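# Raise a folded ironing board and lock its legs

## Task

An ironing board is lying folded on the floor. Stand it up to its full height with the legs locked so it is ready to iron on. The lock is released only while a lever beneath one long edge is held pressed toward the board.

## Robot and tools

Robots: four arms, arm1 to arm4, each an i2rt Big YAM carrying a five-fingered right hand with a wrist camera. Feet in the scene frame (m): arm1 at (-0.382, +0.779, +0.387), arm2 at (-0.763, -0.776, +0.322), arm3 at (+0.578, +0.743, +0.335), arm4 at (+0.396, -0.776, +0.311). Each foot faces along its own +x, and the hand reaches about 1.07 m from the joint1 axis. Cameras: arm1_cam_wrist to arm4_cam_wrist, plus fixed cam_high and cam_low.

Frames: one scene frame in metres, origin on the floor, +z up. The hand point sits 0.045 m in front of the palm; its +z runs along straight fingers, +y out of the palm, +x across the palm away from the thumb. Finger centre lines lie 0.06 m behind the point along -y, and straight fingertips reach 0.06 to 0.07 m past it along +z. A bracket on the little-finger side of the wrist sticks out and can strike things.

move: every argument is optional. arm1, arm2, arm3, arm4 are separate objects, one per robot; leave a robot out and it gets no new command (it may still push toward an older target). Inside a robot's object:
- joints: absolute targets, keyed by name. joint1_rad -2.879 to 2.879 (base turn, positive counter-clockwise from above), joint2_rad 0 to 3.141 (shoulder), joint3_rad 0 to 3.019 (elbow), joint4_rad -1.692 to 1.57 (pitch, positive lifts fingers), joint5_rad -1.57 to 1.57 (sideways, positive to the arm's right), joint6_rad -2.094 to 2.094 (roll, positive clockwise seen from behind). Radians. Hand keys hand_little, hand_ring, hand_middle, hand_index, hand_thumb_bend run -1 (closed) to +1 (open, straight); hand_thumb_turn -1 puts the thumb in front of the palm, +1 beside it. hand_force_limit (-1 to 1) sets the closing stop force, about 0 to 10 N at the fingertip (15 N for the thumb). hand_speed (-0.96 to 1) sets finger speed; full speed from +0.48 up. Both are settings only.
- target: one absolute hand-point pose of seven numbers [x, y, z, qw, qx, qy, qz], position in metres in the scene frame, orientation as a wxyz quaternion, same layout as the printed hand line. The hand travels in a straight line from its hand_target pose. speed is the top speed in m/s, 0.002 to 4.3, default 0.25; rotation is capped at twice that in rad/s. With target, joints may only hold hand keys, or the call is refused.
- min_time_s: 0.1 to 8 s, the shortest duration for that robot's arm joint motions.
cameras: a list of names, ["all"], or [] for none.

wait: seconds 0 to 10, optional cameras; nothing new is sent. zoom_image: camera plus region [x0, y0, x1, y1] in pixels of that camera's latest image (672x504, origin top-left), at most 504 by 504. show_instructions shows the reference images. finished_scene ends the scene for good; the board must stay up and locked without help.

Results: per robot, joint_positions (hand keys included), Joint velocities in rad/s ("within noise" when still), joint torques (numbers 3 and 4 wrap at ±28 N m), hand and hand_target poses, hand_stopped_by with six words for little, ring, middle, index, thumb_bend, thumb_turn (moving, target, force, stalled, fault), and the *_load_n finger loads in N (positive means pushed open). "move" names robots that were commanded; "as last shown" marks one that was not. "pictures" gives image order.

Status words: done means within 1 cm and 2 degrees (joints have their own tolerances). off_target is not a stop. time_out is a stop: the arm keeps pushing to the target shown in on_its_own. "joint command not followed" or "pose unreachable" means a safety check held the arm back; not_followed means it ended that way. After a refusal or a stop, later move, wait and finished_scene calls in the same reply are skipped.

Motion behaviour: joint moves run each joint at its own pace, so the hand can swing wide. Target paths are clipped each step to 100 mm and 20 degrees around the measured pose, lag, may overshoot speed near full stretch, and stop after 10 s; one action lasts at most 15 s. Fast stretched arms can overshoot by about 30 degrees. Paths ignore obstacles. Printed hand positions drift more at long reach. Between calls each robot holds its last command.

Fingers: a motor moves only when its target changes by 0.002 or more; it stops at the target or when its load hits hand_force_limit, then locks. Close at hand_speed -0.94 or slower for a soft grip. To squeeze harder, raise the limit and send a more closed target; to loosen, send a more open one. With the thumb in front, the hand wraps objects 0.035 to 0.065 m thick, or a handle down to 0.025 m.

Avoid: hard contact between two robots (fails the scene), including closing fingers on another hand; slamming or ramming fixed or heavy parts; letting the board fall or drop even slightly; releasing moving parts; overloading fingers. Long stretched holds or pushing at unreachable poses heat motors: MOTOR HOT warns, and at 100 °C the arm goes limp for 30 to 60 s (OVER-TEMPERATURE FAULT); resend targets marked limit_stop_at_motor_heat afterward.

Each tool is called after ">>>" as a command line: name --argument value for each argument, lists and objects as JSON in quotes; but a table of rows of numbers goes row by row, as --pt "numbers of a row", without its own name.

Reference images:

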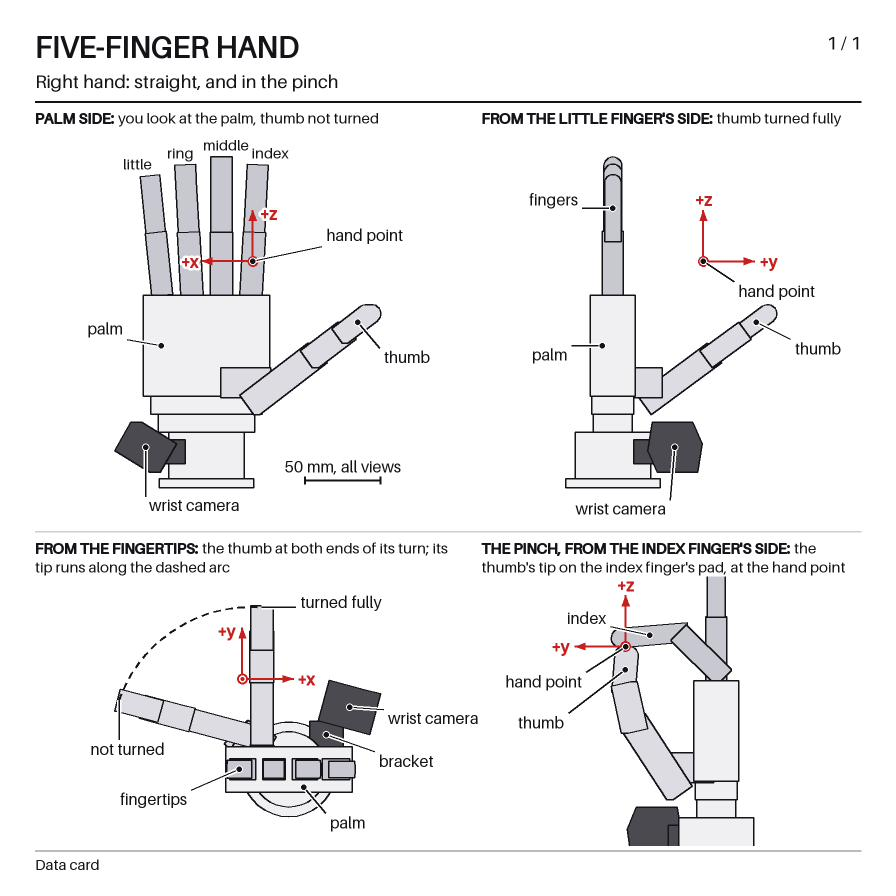

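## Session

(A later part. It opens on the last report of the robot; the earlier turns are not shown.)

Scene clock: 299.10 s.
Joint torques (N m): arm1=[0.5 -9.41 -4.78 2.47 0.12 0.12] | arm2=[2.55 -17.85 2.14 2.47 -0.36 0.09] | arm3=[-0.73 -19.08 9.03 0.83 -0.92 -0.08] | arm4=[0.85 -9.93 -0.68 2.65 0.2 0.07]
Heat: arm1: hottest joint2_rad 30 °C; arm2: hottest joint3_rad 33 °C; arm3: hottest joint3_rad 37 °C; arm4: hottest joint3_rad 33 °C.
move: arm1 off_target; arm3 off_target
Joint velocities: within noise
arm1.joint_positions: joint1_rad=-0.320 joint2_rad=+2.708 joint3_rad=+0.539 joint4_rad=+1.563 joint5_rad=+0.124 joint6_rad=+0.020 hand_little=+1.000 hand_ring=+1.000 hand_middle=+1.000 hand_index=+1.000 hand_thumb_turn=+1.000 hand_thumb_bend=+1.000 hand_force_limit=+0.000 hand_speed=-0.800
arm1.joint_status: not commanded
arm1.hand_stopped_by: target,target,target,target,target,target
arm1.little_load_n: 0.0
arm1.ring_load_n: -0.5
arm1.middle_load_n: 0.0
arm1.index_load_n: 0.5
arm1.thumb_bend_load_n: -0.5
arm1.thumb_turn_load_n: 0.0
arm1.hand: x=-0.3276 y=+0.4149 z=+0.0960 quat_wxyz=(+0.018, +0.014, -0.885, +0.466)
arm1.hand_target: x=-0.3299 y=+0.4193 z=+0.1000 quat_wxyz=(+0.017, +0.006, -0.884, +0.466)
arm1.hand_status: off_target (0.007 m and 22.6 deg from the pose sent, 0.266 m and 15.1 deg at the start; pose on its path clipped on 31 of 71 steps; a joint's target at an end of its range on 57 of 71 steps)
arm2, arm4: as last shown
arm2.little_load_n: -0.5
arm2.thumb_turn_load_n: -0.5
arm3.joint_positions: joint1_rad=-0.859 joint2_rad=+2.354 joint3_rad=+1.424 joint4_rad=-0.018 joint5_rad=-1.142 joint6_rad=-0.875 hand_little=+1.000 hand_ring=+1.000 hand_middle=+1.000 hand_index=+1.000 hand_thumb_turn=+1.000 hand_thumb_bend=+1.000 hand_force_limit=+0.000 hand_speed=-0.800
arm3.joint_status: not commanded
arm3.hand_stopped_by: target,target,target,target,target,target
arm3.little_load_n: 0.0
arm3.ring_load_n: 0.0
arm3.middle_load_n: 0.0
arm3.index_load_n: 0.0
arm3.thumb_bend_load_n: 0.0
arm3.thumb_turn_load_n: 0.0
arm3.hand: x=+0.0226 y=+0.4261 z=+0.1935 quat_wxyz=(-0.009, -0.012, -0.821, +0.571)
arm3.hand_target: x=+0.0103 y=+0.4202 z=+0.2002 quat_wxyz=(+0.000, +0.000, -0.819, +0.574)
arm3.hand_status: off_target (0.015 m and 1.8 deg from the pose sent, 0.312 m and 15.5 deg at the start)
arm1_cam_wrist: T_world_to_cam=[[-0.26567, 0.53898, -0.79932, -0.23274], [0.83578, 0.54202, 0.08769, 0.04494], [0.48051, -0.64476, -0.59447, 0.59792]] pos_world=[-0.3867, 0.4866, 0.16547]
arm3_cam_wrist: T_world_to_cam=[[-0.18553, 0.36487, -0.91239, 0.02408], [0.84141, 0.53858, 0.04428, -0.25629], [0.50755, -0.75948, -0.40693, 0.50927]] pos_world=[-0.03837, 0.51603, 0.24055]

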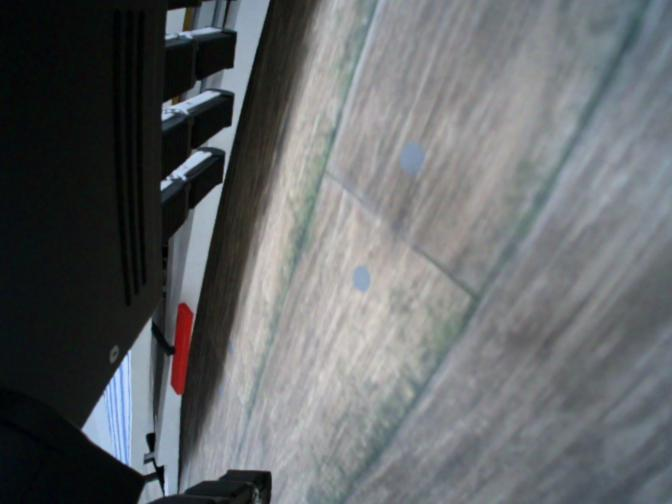

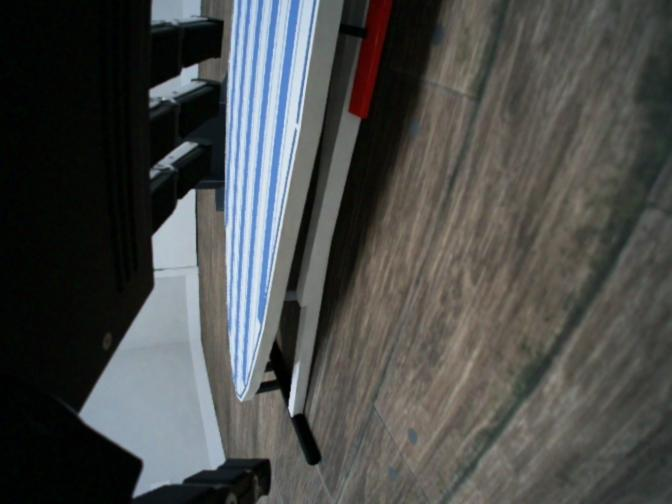

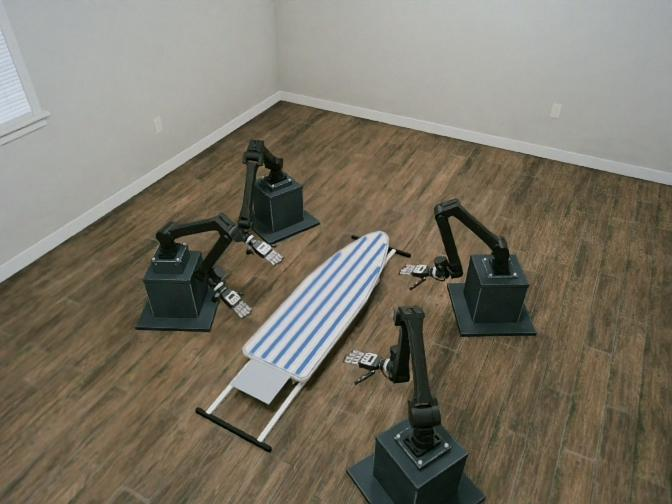

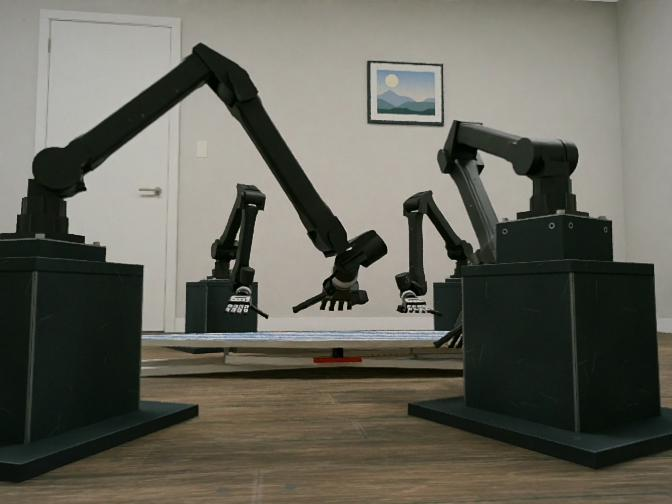

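>>> move --arm1 '{"target": [-0.33, 0.36, 0.05, 0, 0, 0.777, -0.629], "speed": 0.2}' --arm2 '{"target": [-0.45, -0.275, 0.05, 0.629, -0.777, 0, 0], "speed": 0.2}' --arm4 '{"target": [0.27, -0.265, 0.05, 0.629, -0.777, 0, 0], "speed": 0.2}' --arm3 '{"target": [0.01, 0.36, 0.1, 0, 0, 0.819, -0.574], "speed": 0.2}' --cameras '["all"]'

Scene clock: 346.60 s.
Joint torques (N m): arm1=[-0.09 -9.88 -2.55 2.52 -0.1 0.01] | arm2=[3.08 -18.43 2.69 2.62 -0.07 0.05] | arm3=[0.03 -20.19 8.16 2.17 -0.55 0.13] | arm4=[-0.73 -11.52 0.06 2.66 0.04 -0.2]
Heat: arm1: hottest joint2_rad 29 °C; arm2: hottest joint3_rad 31 °C; arm3: hottest joint3_rad 36 °C; arm4: hottest joint3_rad 30 °C.
move: arm1 off_target; arm2 done; arm3 off_target; arm4 off_target
Joint velocities: within noise
arm1.joint_positions: joint1_rad=-0.347 joint2_rad=+2.829 joint3_rad=+0.749 joint4_rad=+1.563 joint5_rad=+0.090 joint6_rad=+0.021 hand_little=+1.000 hand_ring=+1.000 hand_middle=+1.000 hand_index=+1.000 hand_thumb_turn=+1.000 hand_thumb_bend=+1.000 hand_force_limit=+0.000 hand_speed=-0.800
arm1.joint_status: not commanded
arm1.hand_stopped_by: target,target,target,target,target,target
arm1.little_load_n: 0.0
arm1.ring_load_n: 0.0
arm1.middle_load_n: 0.0
arm1.index_load_n: 0.0
arm1.thumb_bend_load_n: 0.0
arm1.thumb_turn_load_n: 0.0
arm1.hand: x=-0.3252 y=+0.3596 z=+0.0501 quat_wxyz=(+0.006, +0.007, -0.864, +0.503)
arm1.hand_target: x=-0.3298 y=+0.3594 z=+0.0501 quat_wxyz=(+0.008, +0.004, -0.861, +0.508)
arm1.hand_status: off_target (0.005 m and 17.6 deg from the pose sent, 0.072 m and 22.6 deg at the start; a joint's target at an end of its range on 53 of 53 steps)
arm2.joint_positions: joint1_rad=-0.327 joint2_rad=+2.682 joint3_rad=+1.136 joint4_rad=+1.222 joint5_rad=-0.795 joint6_rad=-0.244 hand_little=+1.000 hand_ring=+1.000 hand_middle=+1.000 hand_index=+1.000 hand_thumb_turn=+1.000 hand_thumb_bend=+1.000 hand_force_limit=+0.000 hand_speed=-0.800
arm2.joint_status: not commanded
arm2.hand_stopped_by: target,target,target,target,target,target
arm2.little_load_n: -0.5
arm2.ring_load_n: 0.0
arm2.middle_load_n: 0.0
arm2.index_load_n: 0.0
arm2.thumb_bend_load_n: 0.0
arm2.thumb_turn_load_n: 0.0
arm2.hand: x=-0.4454 y=-0.2819 z=+0.0510 quat_wxyz=(-0.625, +0.781, -0.003, +0.003)
arm2.hand_target: x=-0.4501 y=-0.2752 z=+0.0500 quat_wxyz=(-0.629, +0.777, +0.000, +0.000)
arm2.hand_status: done (0.008 m and 0.8 deg from the pose sent, 0.117 m and 1.3 deg at the start)
arm3.joint_positions: joint1_rad=-0.775 joint2_rad=+2.598 joint3_rad=+1.565 joint4_rad=+0.199 joint5_rad=-1.088 joint6_rad=-0.739 hand_little=+1.000 hand_ring=+1.000 hand_middle=+1.000 hand_index=+1.000 hand_thumb_turn=+1.000 hand_thumb_bend=+1.000 hand_force_limit=+0.000 hand_speed=-0.800
arm3.joint_status: not commanded
arm3.hand_stopped_by: target,target,target,target,target,target
arm3.little_load_n: 0.0
arm3.ring_load_n: 0.0
arm3.middle_load_n: 0.0
arm3.index_load_n: 0.0
arm3.thumb_bend_load_n: 0.0
arm3.thumb_turn_load_n: 0.0
arm3.hand: x=+0.0224 y=+0.3730 z=+0.0932 quat_wxyz=(-0.012, -0.012, -0.823, +0.568)
arm3.hand_target: x=+0.0105 y=+0.3603 z=+0.1006 quat_wxyz=(+0.000, +0.000, -0.819, +0.574)
arm3.hand_status: off_target (0.019 m and 2.1 deg from the pose sent, 0.115 m and 1.8 deg at the start)
arm4.joint_positions: joint1_rad=-0.215 joint2_rad=+2.679 joint3_rad=+0.820 joint4_rad=+1.567 joint5_rad=+0.280 joint6_rad=+0.091 hand_little=+1.000 hand_ring=+1.000 hand_middle=+1.000 hand_index=+1.000 hand_thumb_turn=+1.000 hand_thumb_bend=+1.000 hand_force_limit=+0.000 hand_speed=-0.800
arm4.joint_status: not commanded
arm4.hand_stopped_by: target,target,target,target,target,target
arm4.little_load_n: 0.0
arm4.ring_load_n: 0.0
arm4.middle_load_n: -0.5
arm4.index_load_n: 0.0
arm4.thumb_bend_load_n: 0.0
arm4.thumb_turn_load_n: 0.0
arm4.hand: x=+0.2657 y=-0.2682 z=+0.0475 quat_wxyz=(-0.599, +0.801, -0.002, +0.001)
arm4.hand_target: x=+0.2699 y=-0.2647 z=+0.0501 quat_wxyz=(-0.606, +0.795, -0.001, +0.005)
arm4.hand_status: off_target (0.006 m and 4.4 deg from the pose sent, 0.122 m and 7.7 deg at the start; a joint's target at an end of its range on 53 of 53 steps)
pictures: arm1_cam_wrist, arm2_cam_wrist, arm3_cam_wrist, arm4_cam_wrist, cam_high, cam_low
arm1_cam_wrist: T_world_to_cam=[[-0.24291, 0.46751, -0.84996, -0.20335], [0.83331, 0.54911, 0.06388, 0.07468], [0.49658, -0.69276, -0.52297, 0.55278]] pos_world=[-0.38613, 0.437, 0.11148]
arm2_cam_wrist: T_world_to_cam=[[0.29468, -0.19745, -0.93498, 0.12417], [-0.802, -0.58309, -0.12963, -0.52305], [-0.51958, 0.78804, -0.33018, 0.12667]] pos_world=[-0.39026, -0.38029, 0.09012]
arm3_cam_wrist: T_world_to_cam=[[-0.18186, 0.36967, -0.91119, -0.05013], [0.83903, 0.54156, 0.05226, -0.22493], [0.51279, -0.75502, -0.40865, 0.42669]] pos_world=[-0.03919, 0.4625, 0.14045]
arm4_cam_wrist: T_world_to_cam=[[0.28797, -0.27891, -0.91612, -0.1108], [-0.8169, -0.57078, -0.08301, 0.06675], [-0.49975, 0.77228, -0.39221, 0.47062]] pos_world=[0.32162, -0.35625, 0.08861]

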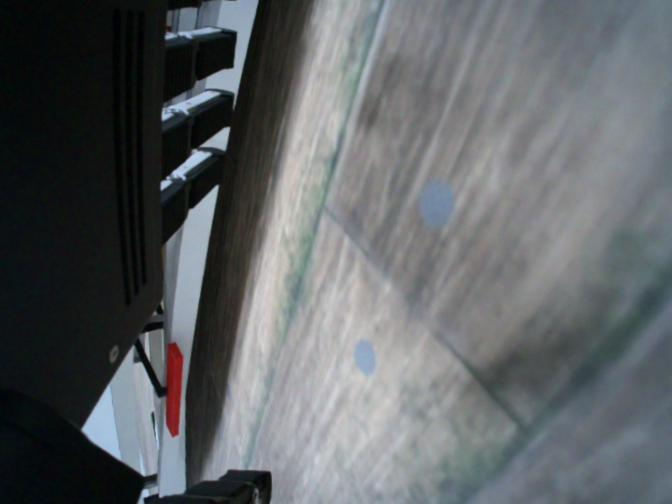

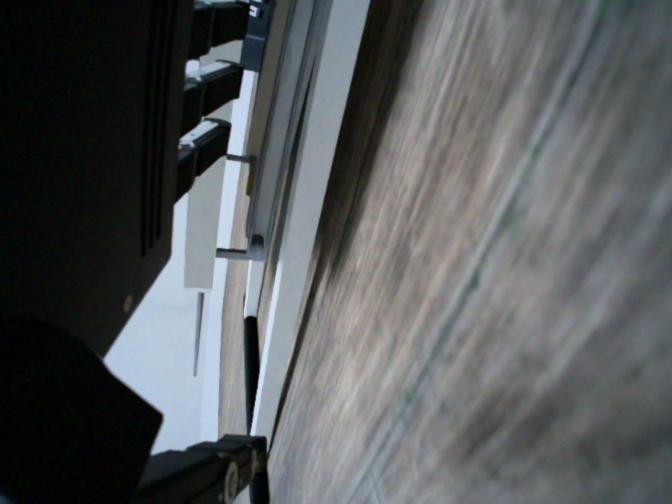

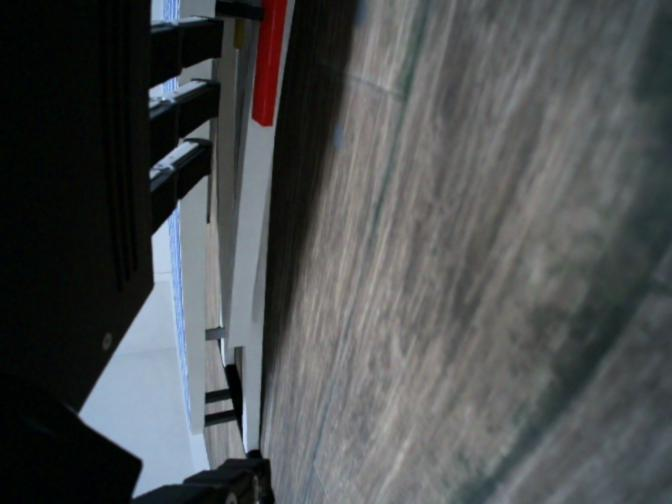

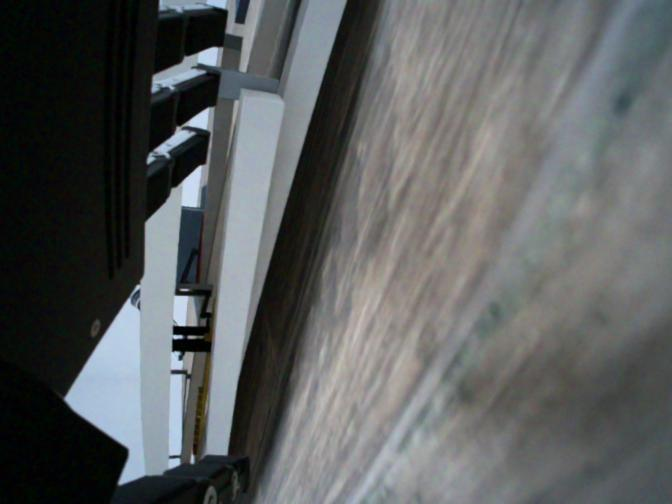

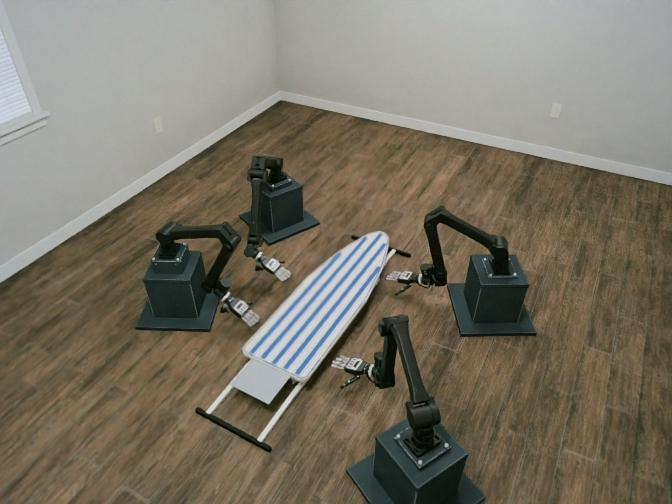

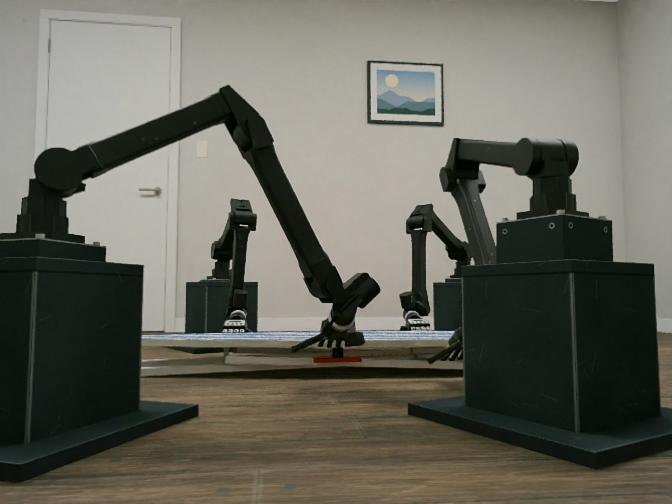

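>>> zoom_image --camera "cam_low" --region '[280, 270, 480, 390]'

>>> zoom_image --camera "arm4_cam_wrist" --region '[120, 180, 280, 480]'

>>> zoom_image --camera "arm2_cam_wrist" --region '[180, 0, 400, 300]'

>>> zoom_image --camera "arm3_cam_wrist" --region '[130, 0, 330, 200]'

Scaled by 2.520.

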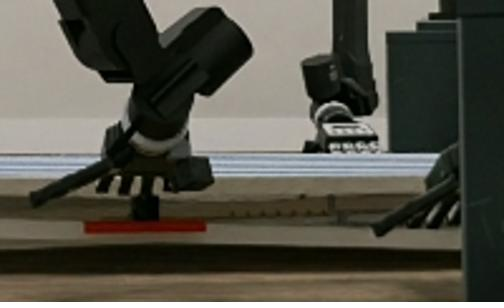

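Scaled by 1.680 from the camera's image (finer frame: 960x720).

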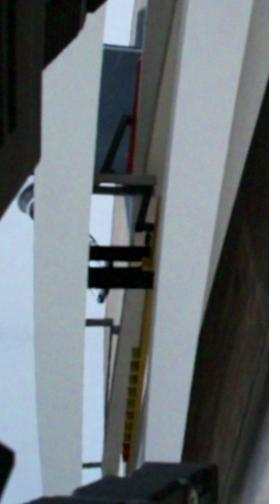

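Scaled by 1.680 from the camera's image (finer frame: 960x720).

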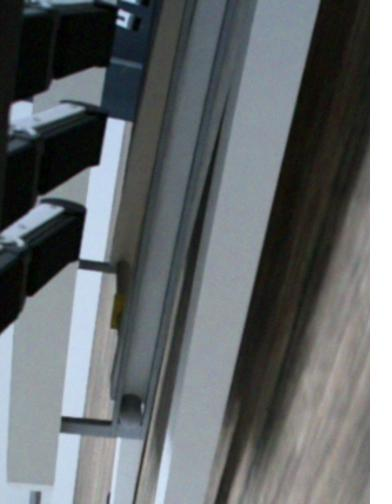

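Scaled by 2.520 from the camera's image (finer frame: 960x720).

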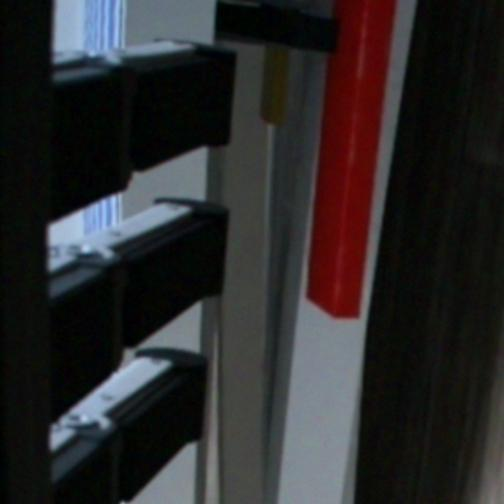

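>>> move --arm1 '{"target": [-0.335, 0.269, 0.021, 0, 0, 0.793, -0.609], "speed": 0.1}' --arm2 '{"target": [-0.455, -0.178, 0.0175, 0.629, -0.777, 0, 0], "speed": 0.1}' --arm4 '{"target": [0.275, -0.166, 0.021, 0.609, -0.793, 0, 0], "speed": 0.1}' --cameras '["all"]'

Scene clock: 366.37 s.
Joint torques (N m): arm1=[-0.03 -11.28 -1.02 2.59 -0.12 -0.08] | arm2=[2.73 -19.84 4.63 1.66 -0.04 0.16] | arm3=[-0.03 -20.19 8.17 2.17 -0.55 0.13] | arm4=[-2.78 -12.04 8.57 -0.92 -0.2 -0.23]
Heat: arm1: hottest joint2_rad 29 °C; arm2: hottest joint2_rad 32 °C; arm3: hottest joint2_rad 35 °C; arm4: hottest joint3_rad 30 °C.
move: arm1 off_target; arm2 off_target; arm4 off_target
Joint velocities: within noise
arm1.joint_positions: joint1_rad=-0.388 joint2_rad=+2.930 joint3_rad=+1.023 joint4_rad=+1.563 joint5_rad=+0.045 joint6_rad=+0.015 hand_little=+1.000 hand_ring=+1.000 hand_middle=+1.000 hand_index=+1.000 hand_thumb_turn=+1.000 hand_thumb_bend=+1.000 hand_force_limit=+0.000 hand_speed=-0.800
arm1.joint_status: not commanded
arm1.hand_stopped_by: target,target,target,target,target,target
arm1.little_load_n: 0.0
arm1.ring_load_n: 0.0
arm1.middle_load_n: 0.0
arm1.index_load_n: 0.0
arm1.thumb_bend_load_n: 0.0
arm1.thumb_turn_load_n: 0.0
arm1.hand: x=-0.3289 y=+0.2672 z=+0.0224 quat_wxyz=(-0.005, +0.001, -0.818, +0.575)
arm1.hand_target: x=-0.3349 y=+0.2686 z=+0.0209 quat_wxyz=(+0.000, +0.001, -0.815, +0.579)
arm1.hand_status: off_target (0.006 m and 4.8 deg from the pose sent, 0.096 m and 14.6 deg at the start; a joint's target at an end of its range on 52 of 52 steps)
arm2.joint_positions: joint1_rad=-0.192 joint2_rad=+2.787 joint3_rad=+1.390 joint4_rad=+1.134 joint5_rad=-0.664 joint6_rad=-0.192 hand_little=+1.000 hand_ring=+1.000 hand_middle=+1.000 hand_index=+1.000 hand_thumb_turn=+1.000 hand_thumb_bend=+1.000 hand_force_limit=+0.000 hand_speed=-0.800
arm2.joint_status: not commanded
arm2.hand_stopped_by: target,target,target,target,target,target
arm2.little_load_n: 0.0
arm2.ring_load_n: 0.0
arm2.middle_load_n: -0.5
arm2.index_load_n: -0.5
arm2.thumb_bend_load_n: 0.0
arm2.thumb_turn_load_n: -0.5
arm2.hand: x=-0.4461 y=-0.1843 z=+0.0250 quat_wxyz=(-0.632, +0.775, +0.002, +0.011)
arm2.hand_target: x=-0.4552 y=-0.1783 z=+0.0179 quat_wxyz=(-0.629, +0.777, +0.000, +0.000)
arm2.hand_status: off_target (0.013 m and 1.3 deg from the pose sent, 0.110 m and 0.8 deg at the start)
arm3: as last shown
arm3.thumb_turn_load_n: -0.5
arm3.hand: x=+0.0224 y=+0.3730 z=+0.0932 quat_wxyz=(-0.012, -0.013, -0.823, +0.568)
arm4.joint_positions: joint1_rad=-0.267 joint2_rad=+2.699 joint3_rad=+0.988 joint4_rad=+1.437 joint5_rad=+0.204 joint6_rad=+0.078 hand_little=+1.000 hand_ring=+1.000 hand_middle=+1.000 hand_index=+1.000 hand_thumb_turn=+1.000 hand_thumb_bend=+1.000 hand_force_limit=+0.000 hand_speed=-0.800
arm4.joint_status: not commanded
arm4.hand_stopped_by: target,target,target,target,target,target
arm4.little_load_n: 0.0
arm4.ring_load_n: 0.0
arm4.middle_load_n: 0.5
arm4.index_load_n: 0.0
arm4.thumb_bend_load_n: 0.0
arm4.thumb_turn_load_n: 0.0
arm4.hand: x=+0.2649 y=-0.2068 z=+0.0313 quat_wxyz=(-0.604, +0.797, +0.003, -0.011)
arm4.hand_target: x=+0.2763 y=-0.1696 z=+0.0257 quat_wxyz=(-0.610, +0.793, +0.000, +0.000)
arm4.hand_status: off_target (0.043 m and 1.6 deg from the pose sent, 0.106 m and 1.4 deg at the start)
pictures: arm1_cam_wrist, arm2_cam_wrist, arm3_cam_wrist, arm4_cam_wrist, cam_high, cam_low
arm1_cam_wrist: T_world_to_cam=[[-0.21995, 0.31582, -0.92297, -0.13486], [0.83208, 0.5546, -0.00852, 0.13012], [0.50919, -0.76986, -0.38477, 0.49771]] pos_world=[-0.39136, 0.35359, 0.06814]
arm2_cam_wrist: T_world_to_cam=[[0.31179, -0.1807, -0.93281, 0.12999], [-0.80054, -0.57876, -0.15547, -0.46794], [-0.51178, 0.79522, -0.32511, 0.04547]] pos_world=[-0.39187, -0.28349, 0.06329]
arm3_cam_wrist: T_world_to_cam=[[-0.18146, 0.36967, -0.91127, -0.0501], [0.83907, 0.54147, 0.05258, -0.22493], [0.51286, -0.75508, -0.40844, 0.42669]] pos_world=[-0.03919, 0.4625, 0.14044]
arm4_cam_wrist: T_world_to_cam=[[0.28269, -0.26136, -0.92292, -0.10297], [-0.80434, -0.58881, -0.07962, 0.09258], [-0.52261, 0.76485, -0.37667, 0.42057]] pos_world=[0.32337, -0.29407, 0.07075]

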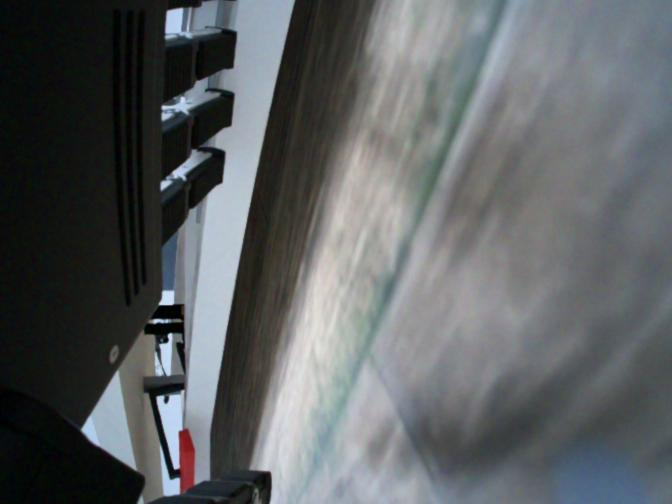

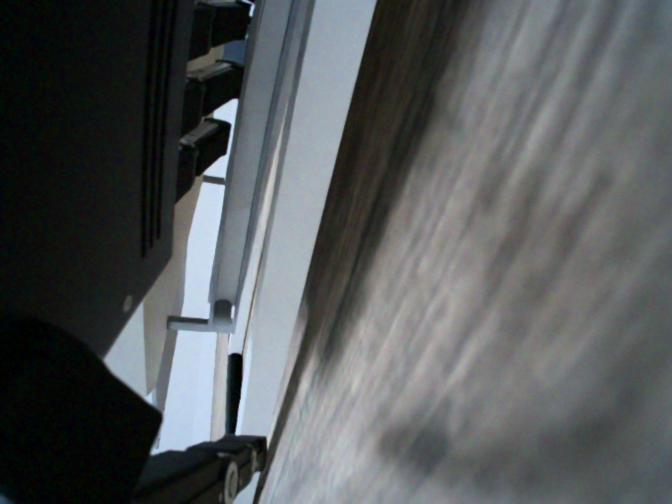

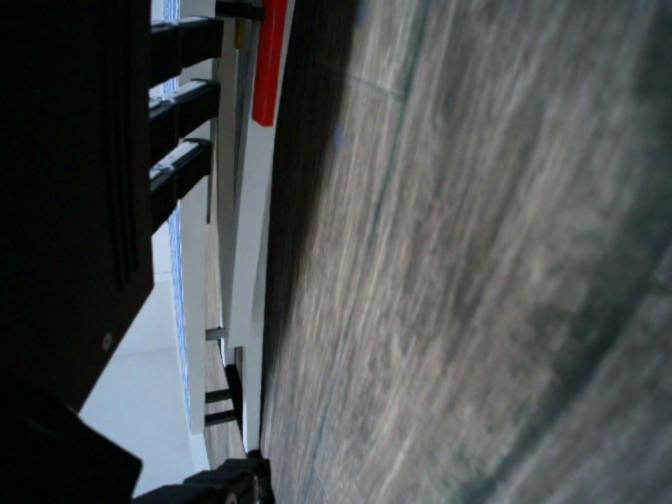

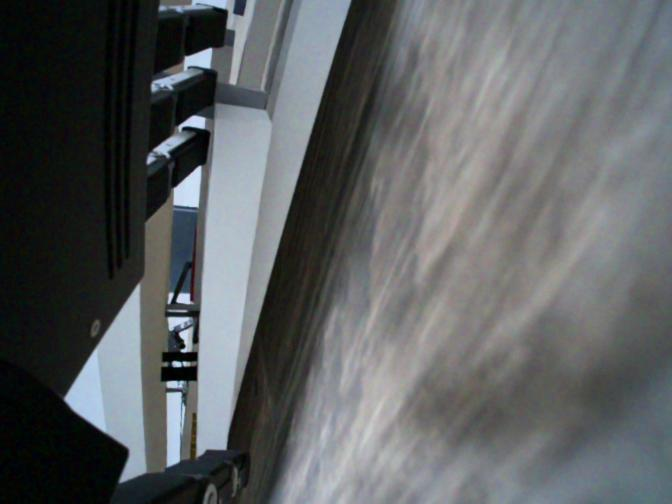

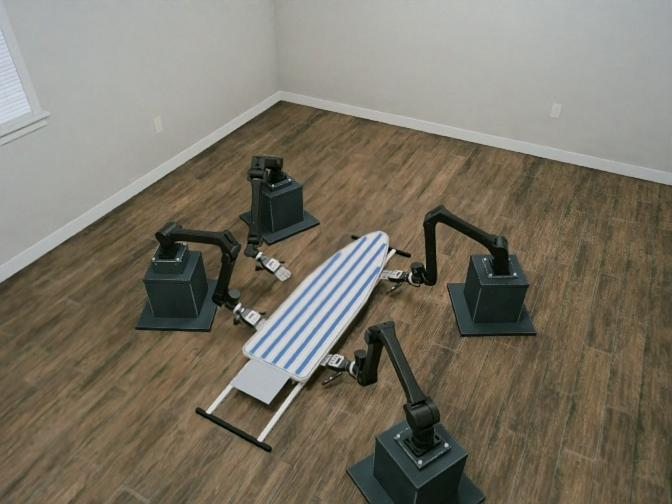

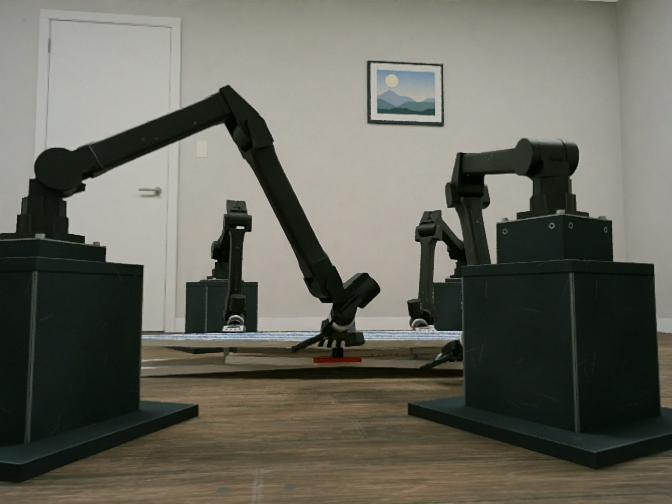

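>>> zoom_image --camera "arm4_cam_wrist" --region '[120, 0, 320, 240]'

>>> zoom_image --camera "arm2_cam_wrist" --region '[160, 0, 360, 240]'

>>> zoom_image --camera "arm1_cam_wrist" --region '[130, 0, 330, 240]'

>>> zoom_image --camera "cam_high" --region '[220, 230, 440, 420]'

>>> zoom_image --camera "cam_low" --region '[380, 300, 480, 390]'

Scaled by 2.100 from the camera's image (finer frame: 960x720).

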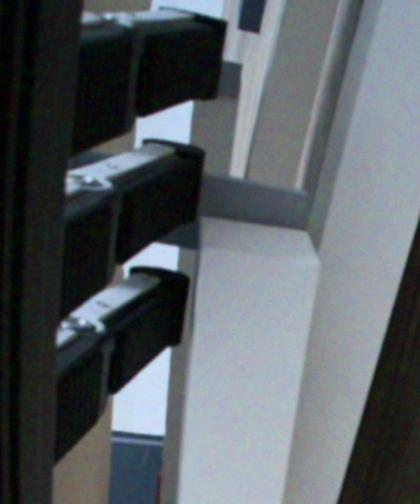

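Scaled by 2.100 from the camera's image (finer frame: 960x720).

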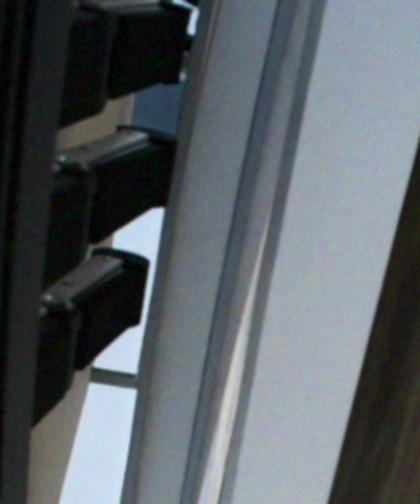

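Scaled by 2.100 from the camera's image (finer frame: 960x720).

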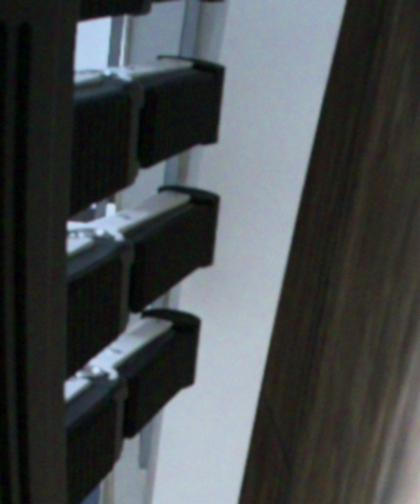

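Scaled by 2.291.

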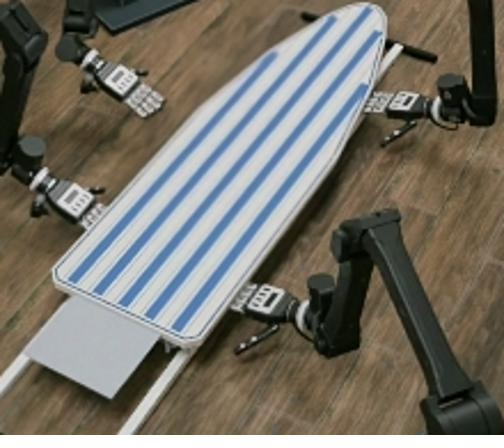

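Scaled by 5.040.

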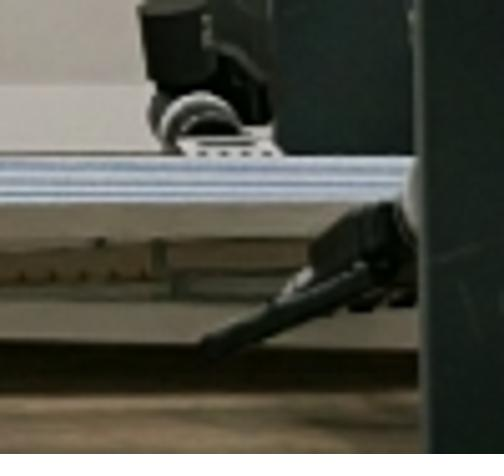

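>>> move --arm3 '{"target": [0.002, 0.317, 0.012, 0, 0, 0.829, -0.559], "speed": 0.12}' --arm4 '{"target": [0.3, -0.26, 0.04, 0.609, -0.793, 0, 0], "speed": 0.12}'

>>> move --arm4 '{"target": [0.365, -0.23, 0.035, 0.609, -0.793, 0, 0], "speed": 0.12}' --cameras '["all"]'

Scene clock: 436.97 s.
Joint torques (N m): arm1=[-0.03 -11.11 -1.03 2.52 -0.11 -0.08] | arm2=[2.96 -19.19 4.55 1.47 -0.06 0.09] | arm3=[-0.09 -21.07 8.38 2 -0.52 0.14] | arm4=[-0.97 -11.93 -0.5 2.74 0.03 -0.19]
Heat: arm1: hottest joint2_rad 29 °C; arm2: hottest joint2_rad 33 °C; arm3: hottest joint2_rad 36 °C; arm4: hottest joint3_rad 33 °C.
move: arm3 off_target; arm4 off_target
Joint velocities: within noise
arm1, arm2: as last shown
arm2.joint_positions: joint1_rad=-0.192 joint2_rad=+2.787 joint3_rad=+1.390 joint4_rad=+1.134 joint5_rad=-0.663 joint6_rad=-0.192 hand_little=+1.000 hand_ring=+1.000 hand_middle=+1.000 hand_index=+1.000 hand_thumb_turn=+1.000 hand_thumb_bend=+1.000 hand_force_limit=+0.000 hand_speed=-0.800
arm2.middle_load_n: 0.0
arm2.index_load_n: 0.0
arm2.hand: x=-0.4459 y=-0.1843 z=+0.0250 quat_wxyz=(-0.632, +0.775, +0.002, +0.011)
arm2.hand_target: x=-0.4551 y=-0.1783 z=+0.0179 quat_wxyz=(-0.629, +0.777, +0.000, +0.000)
arm3.joint_positions: joint1_rad=-0.710 joint2_rad=+2.824 joint3_rad=+1.802 joint4_rad=+0.218 joint5_rad=-1.019 joint6_rad=-0.696 hand_little=+1.000 hand_ring=+1.000 hand_middle=+1.000 hand_index=+1.000 hand_thumb_turn=+1.000 hand_thumb_bend=+1.000 hand_force_limit=+0.000 hand_speed=-0.800
arm3.joint_status: not commanded
arm3.hand_stopped_by: target,target,target,target,target,target
arm3.little_load_n: 0.0
arm3.ring_load_n: 0.0
arm3.middle_load_n: 0.0
arm3.index_load_n: 0.0
arm3.thumb_bend_load_n: 0.0
arm3.thumb_turn_load_n: -0.5
arm3.hand: x=+0.0124 y=+0.3300 z=+0.0061 quat_wxyz=(-0.010, -0.010, -0.833, +0.553)
arm3.hand_target: x=+0.0026 y=+0.3173 z=+0.0125 quat_wxyz=(+0.000, +0.000, -0.829, +0.559)
arm3.hand_status: off_target (0.018 m and 1.8 deg from the pose sent, 0.101 m and 2.4 deg at the start)
arm4.joint_positions: joint1_rad=-0.302 joint2_rad=+2.705 joint3_rad=+0.841 joint4_rad=+1.565 joint5_rad=+0.185 joint6_rad=+0.070 hand_little=+1.000 hand_ring=+1.000 hand_middle=+1.000 hand_index=+1.000 hand_thumb_turn=+1.000 hand_thumb_bend=+1.000 hand_force_limit=+0.000 hand_speed=-0.800
arm4.joint_status: not commanded
arm4.hand_stopped_by: target,target,target,target,target,target
arm4.little_load_n: 0.0
arm4.ring_load_n: 0.0
arm4.middle_load_n: 0.0
arm4.index_load_n: 0.0
arm4.thumb_bend_load_n: 0.0
arm4.thumb_turn_load_n: 0.0
arm4.hand: x=+0.2937 y=-0.2624 z=+0.0354 quat_wxyz=(-0.593, +0.805, +0.000, -0.004)
arm4.hand_target: x=+0.2998 y=-0.2598 z=+0.0400 quat_wxyz=(-0.601, +0.800, +0.000, +0.001)
arm4.hand_status: off_target (0.008 m and 2.3 deg from the pose sent, 0.064 m and 1.6 deg at the start; a joint's target at an end of its range on 22 of 45 steps)
pictures: none

Scene clock: 438.27 s.
Joint torques (N m): arm1=[-0.09 -11.4 -1.03 2.58 -0.11 -0.09] | arm2=[2.78 -20.07 4.77 1.55 -0.06 0.15] | arm3=[-0.09 -21.07 8.36 2 -0.52 0.14] | arm4=[-0.21 -11.69 0.53 1.7 0 -0.19]
Heat: arm1: hottest joint2_rad 29 °C; arm2: hottest joint2_rad 33 °C; arm3: hottest joint2_rad 36 °C; arm4: hottest joint3_rad 33 °C.
move: arm4 done
Joint velocities: within noise
arm1, arm2, arm3: as last shown
arm2.thumb_turn_load_n: 0.0
arm3.thumb_turn_load_n: 0.0
arm3.hand: x=+0.0125 y=+0.3300 z=+0.0061 quat_wxyz=(-0.010, -0.010, -0.833, +0.553)
arm4.joint_positions: joint1_rad=-0.498 joint2_rad=+2.710 joint3_rad=+0.900 joint4_rad=+1.565 joint5_rad=+0.002 joint6_rad=+0.021 hand_little=+1.000 hand_ring=+1.000 hand_middle=+1.000 hand_index=+1.000 hand_thumb_turn=+1.000 hand_thumb_bend=+1.000 hand_force_limit=+0.000 hand_speed=-0.800
arm4.joint_status: not commanded
arm4.hand_stopped_by: target,target,target,target,target,target
arm4.little_load_n: 0.0
arm4.ring_load_n: -0.5
arm4.middle_load_n: 0.0
arm4.index_load_n: 0.0
arm4.thumb_bend_load_n: 0.0
arm4.thumb_turn_load_n: -0.5
arm4.hand: x=+0.3629 y=-0.2275 z=+0.0412 quat_wxyz=(-0.613, +0.790, -0.005, -0.005)
arm4.hand_target: x=+0.3650 y=-0.2300 z=+0.0351 quat_wxyz=(-0.609, +0.793, +0.000, +0.000)
arm4.hand_status: done (0.007 m and 1.0 deg from the pose sent, 0.078 m and 2.3 deg at the start)
pictures: arm1_cam_wrist, arm2_cam_wrist, arm3_cam_wrist, arm4_cam_wrist, cam_high, cam_low
arm1_cam_wrist: T_world_to_cam=[[-0.21995, 0.31582, -0.92297, -0.13486], [0.83208, 0.5546, -0.00852, 0.13012], [0.50919, -0.76986, -0.38477, 0.49771]] pos_world=[-0.39136, 0.35359, 0.06814]
arm2_cam_wrist: T_world_to_cam=[[0.31179, -0.18096, -0.93276, 0.12989], [-0.80091, -0.57823, -0.15554, -0.46785], [-0.5112, 0.79555, -0.32522, 0.04584]] pos_world=[-0.39177, -0.28349, 0.06329]
arm3_cam_wrist: T_world_to_cam=[[-0.18815, 0.40213, -0.89604, -0.12608], [0.83811, 0.54138, 0.06697, -0.18879], [0.51203, -0.73838, -0.43889, 0.35836]] pos_world=[-0.04898, 0.41751, 0.05696]
arm4_cam_wrist: T_world_to_cam=[[0.27763, -0.24564, -0.92875, -0.12127], [-0.81652, -0.56971, -0.0934, 0.1693], [-0.50618, 0.78428, -0.35873, 0.48898]] pos_world=[0.41941, -0.31684, 0.0786]

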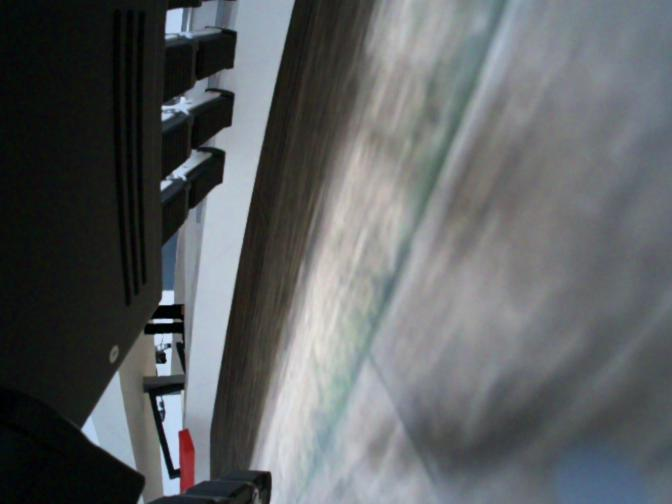

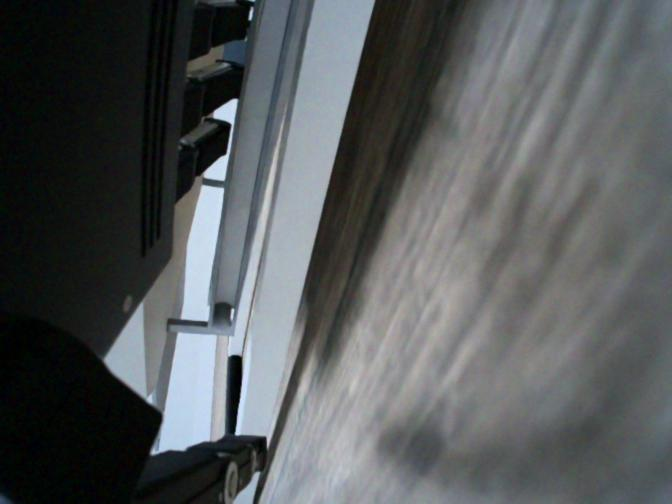

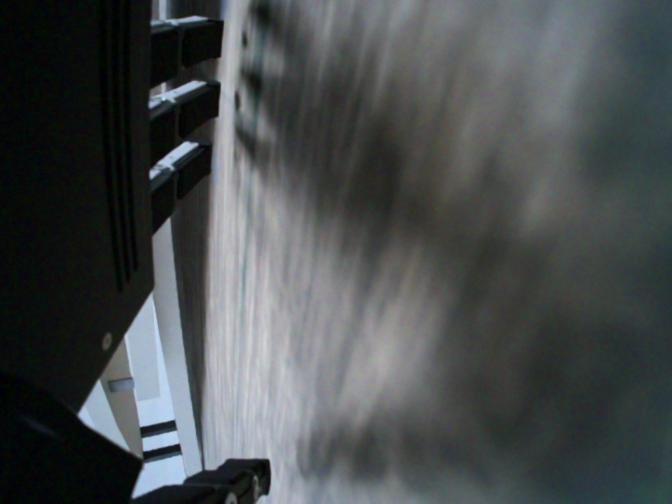

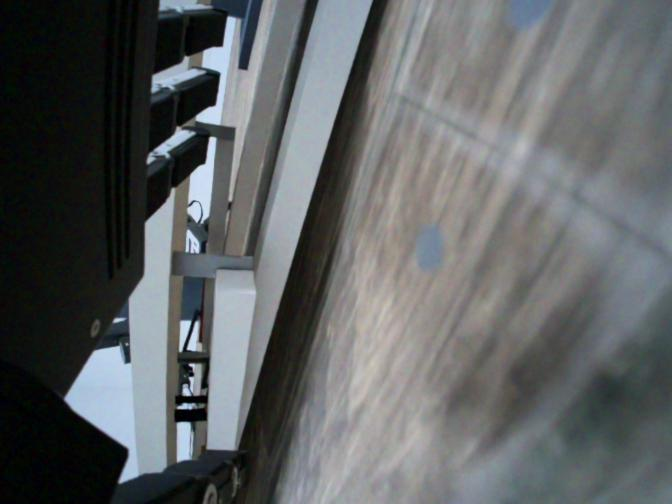

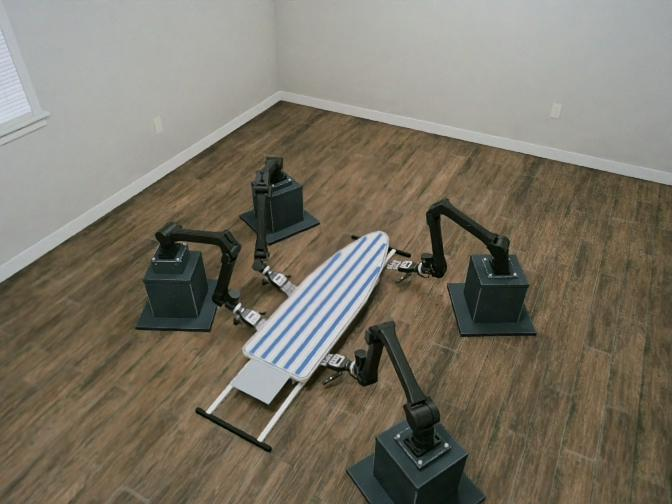

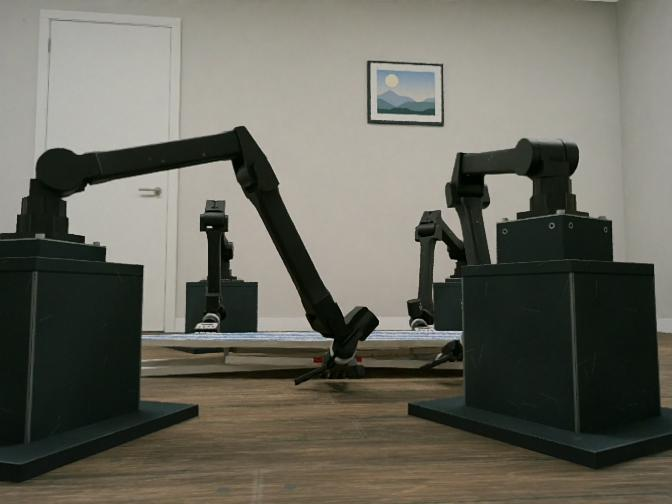

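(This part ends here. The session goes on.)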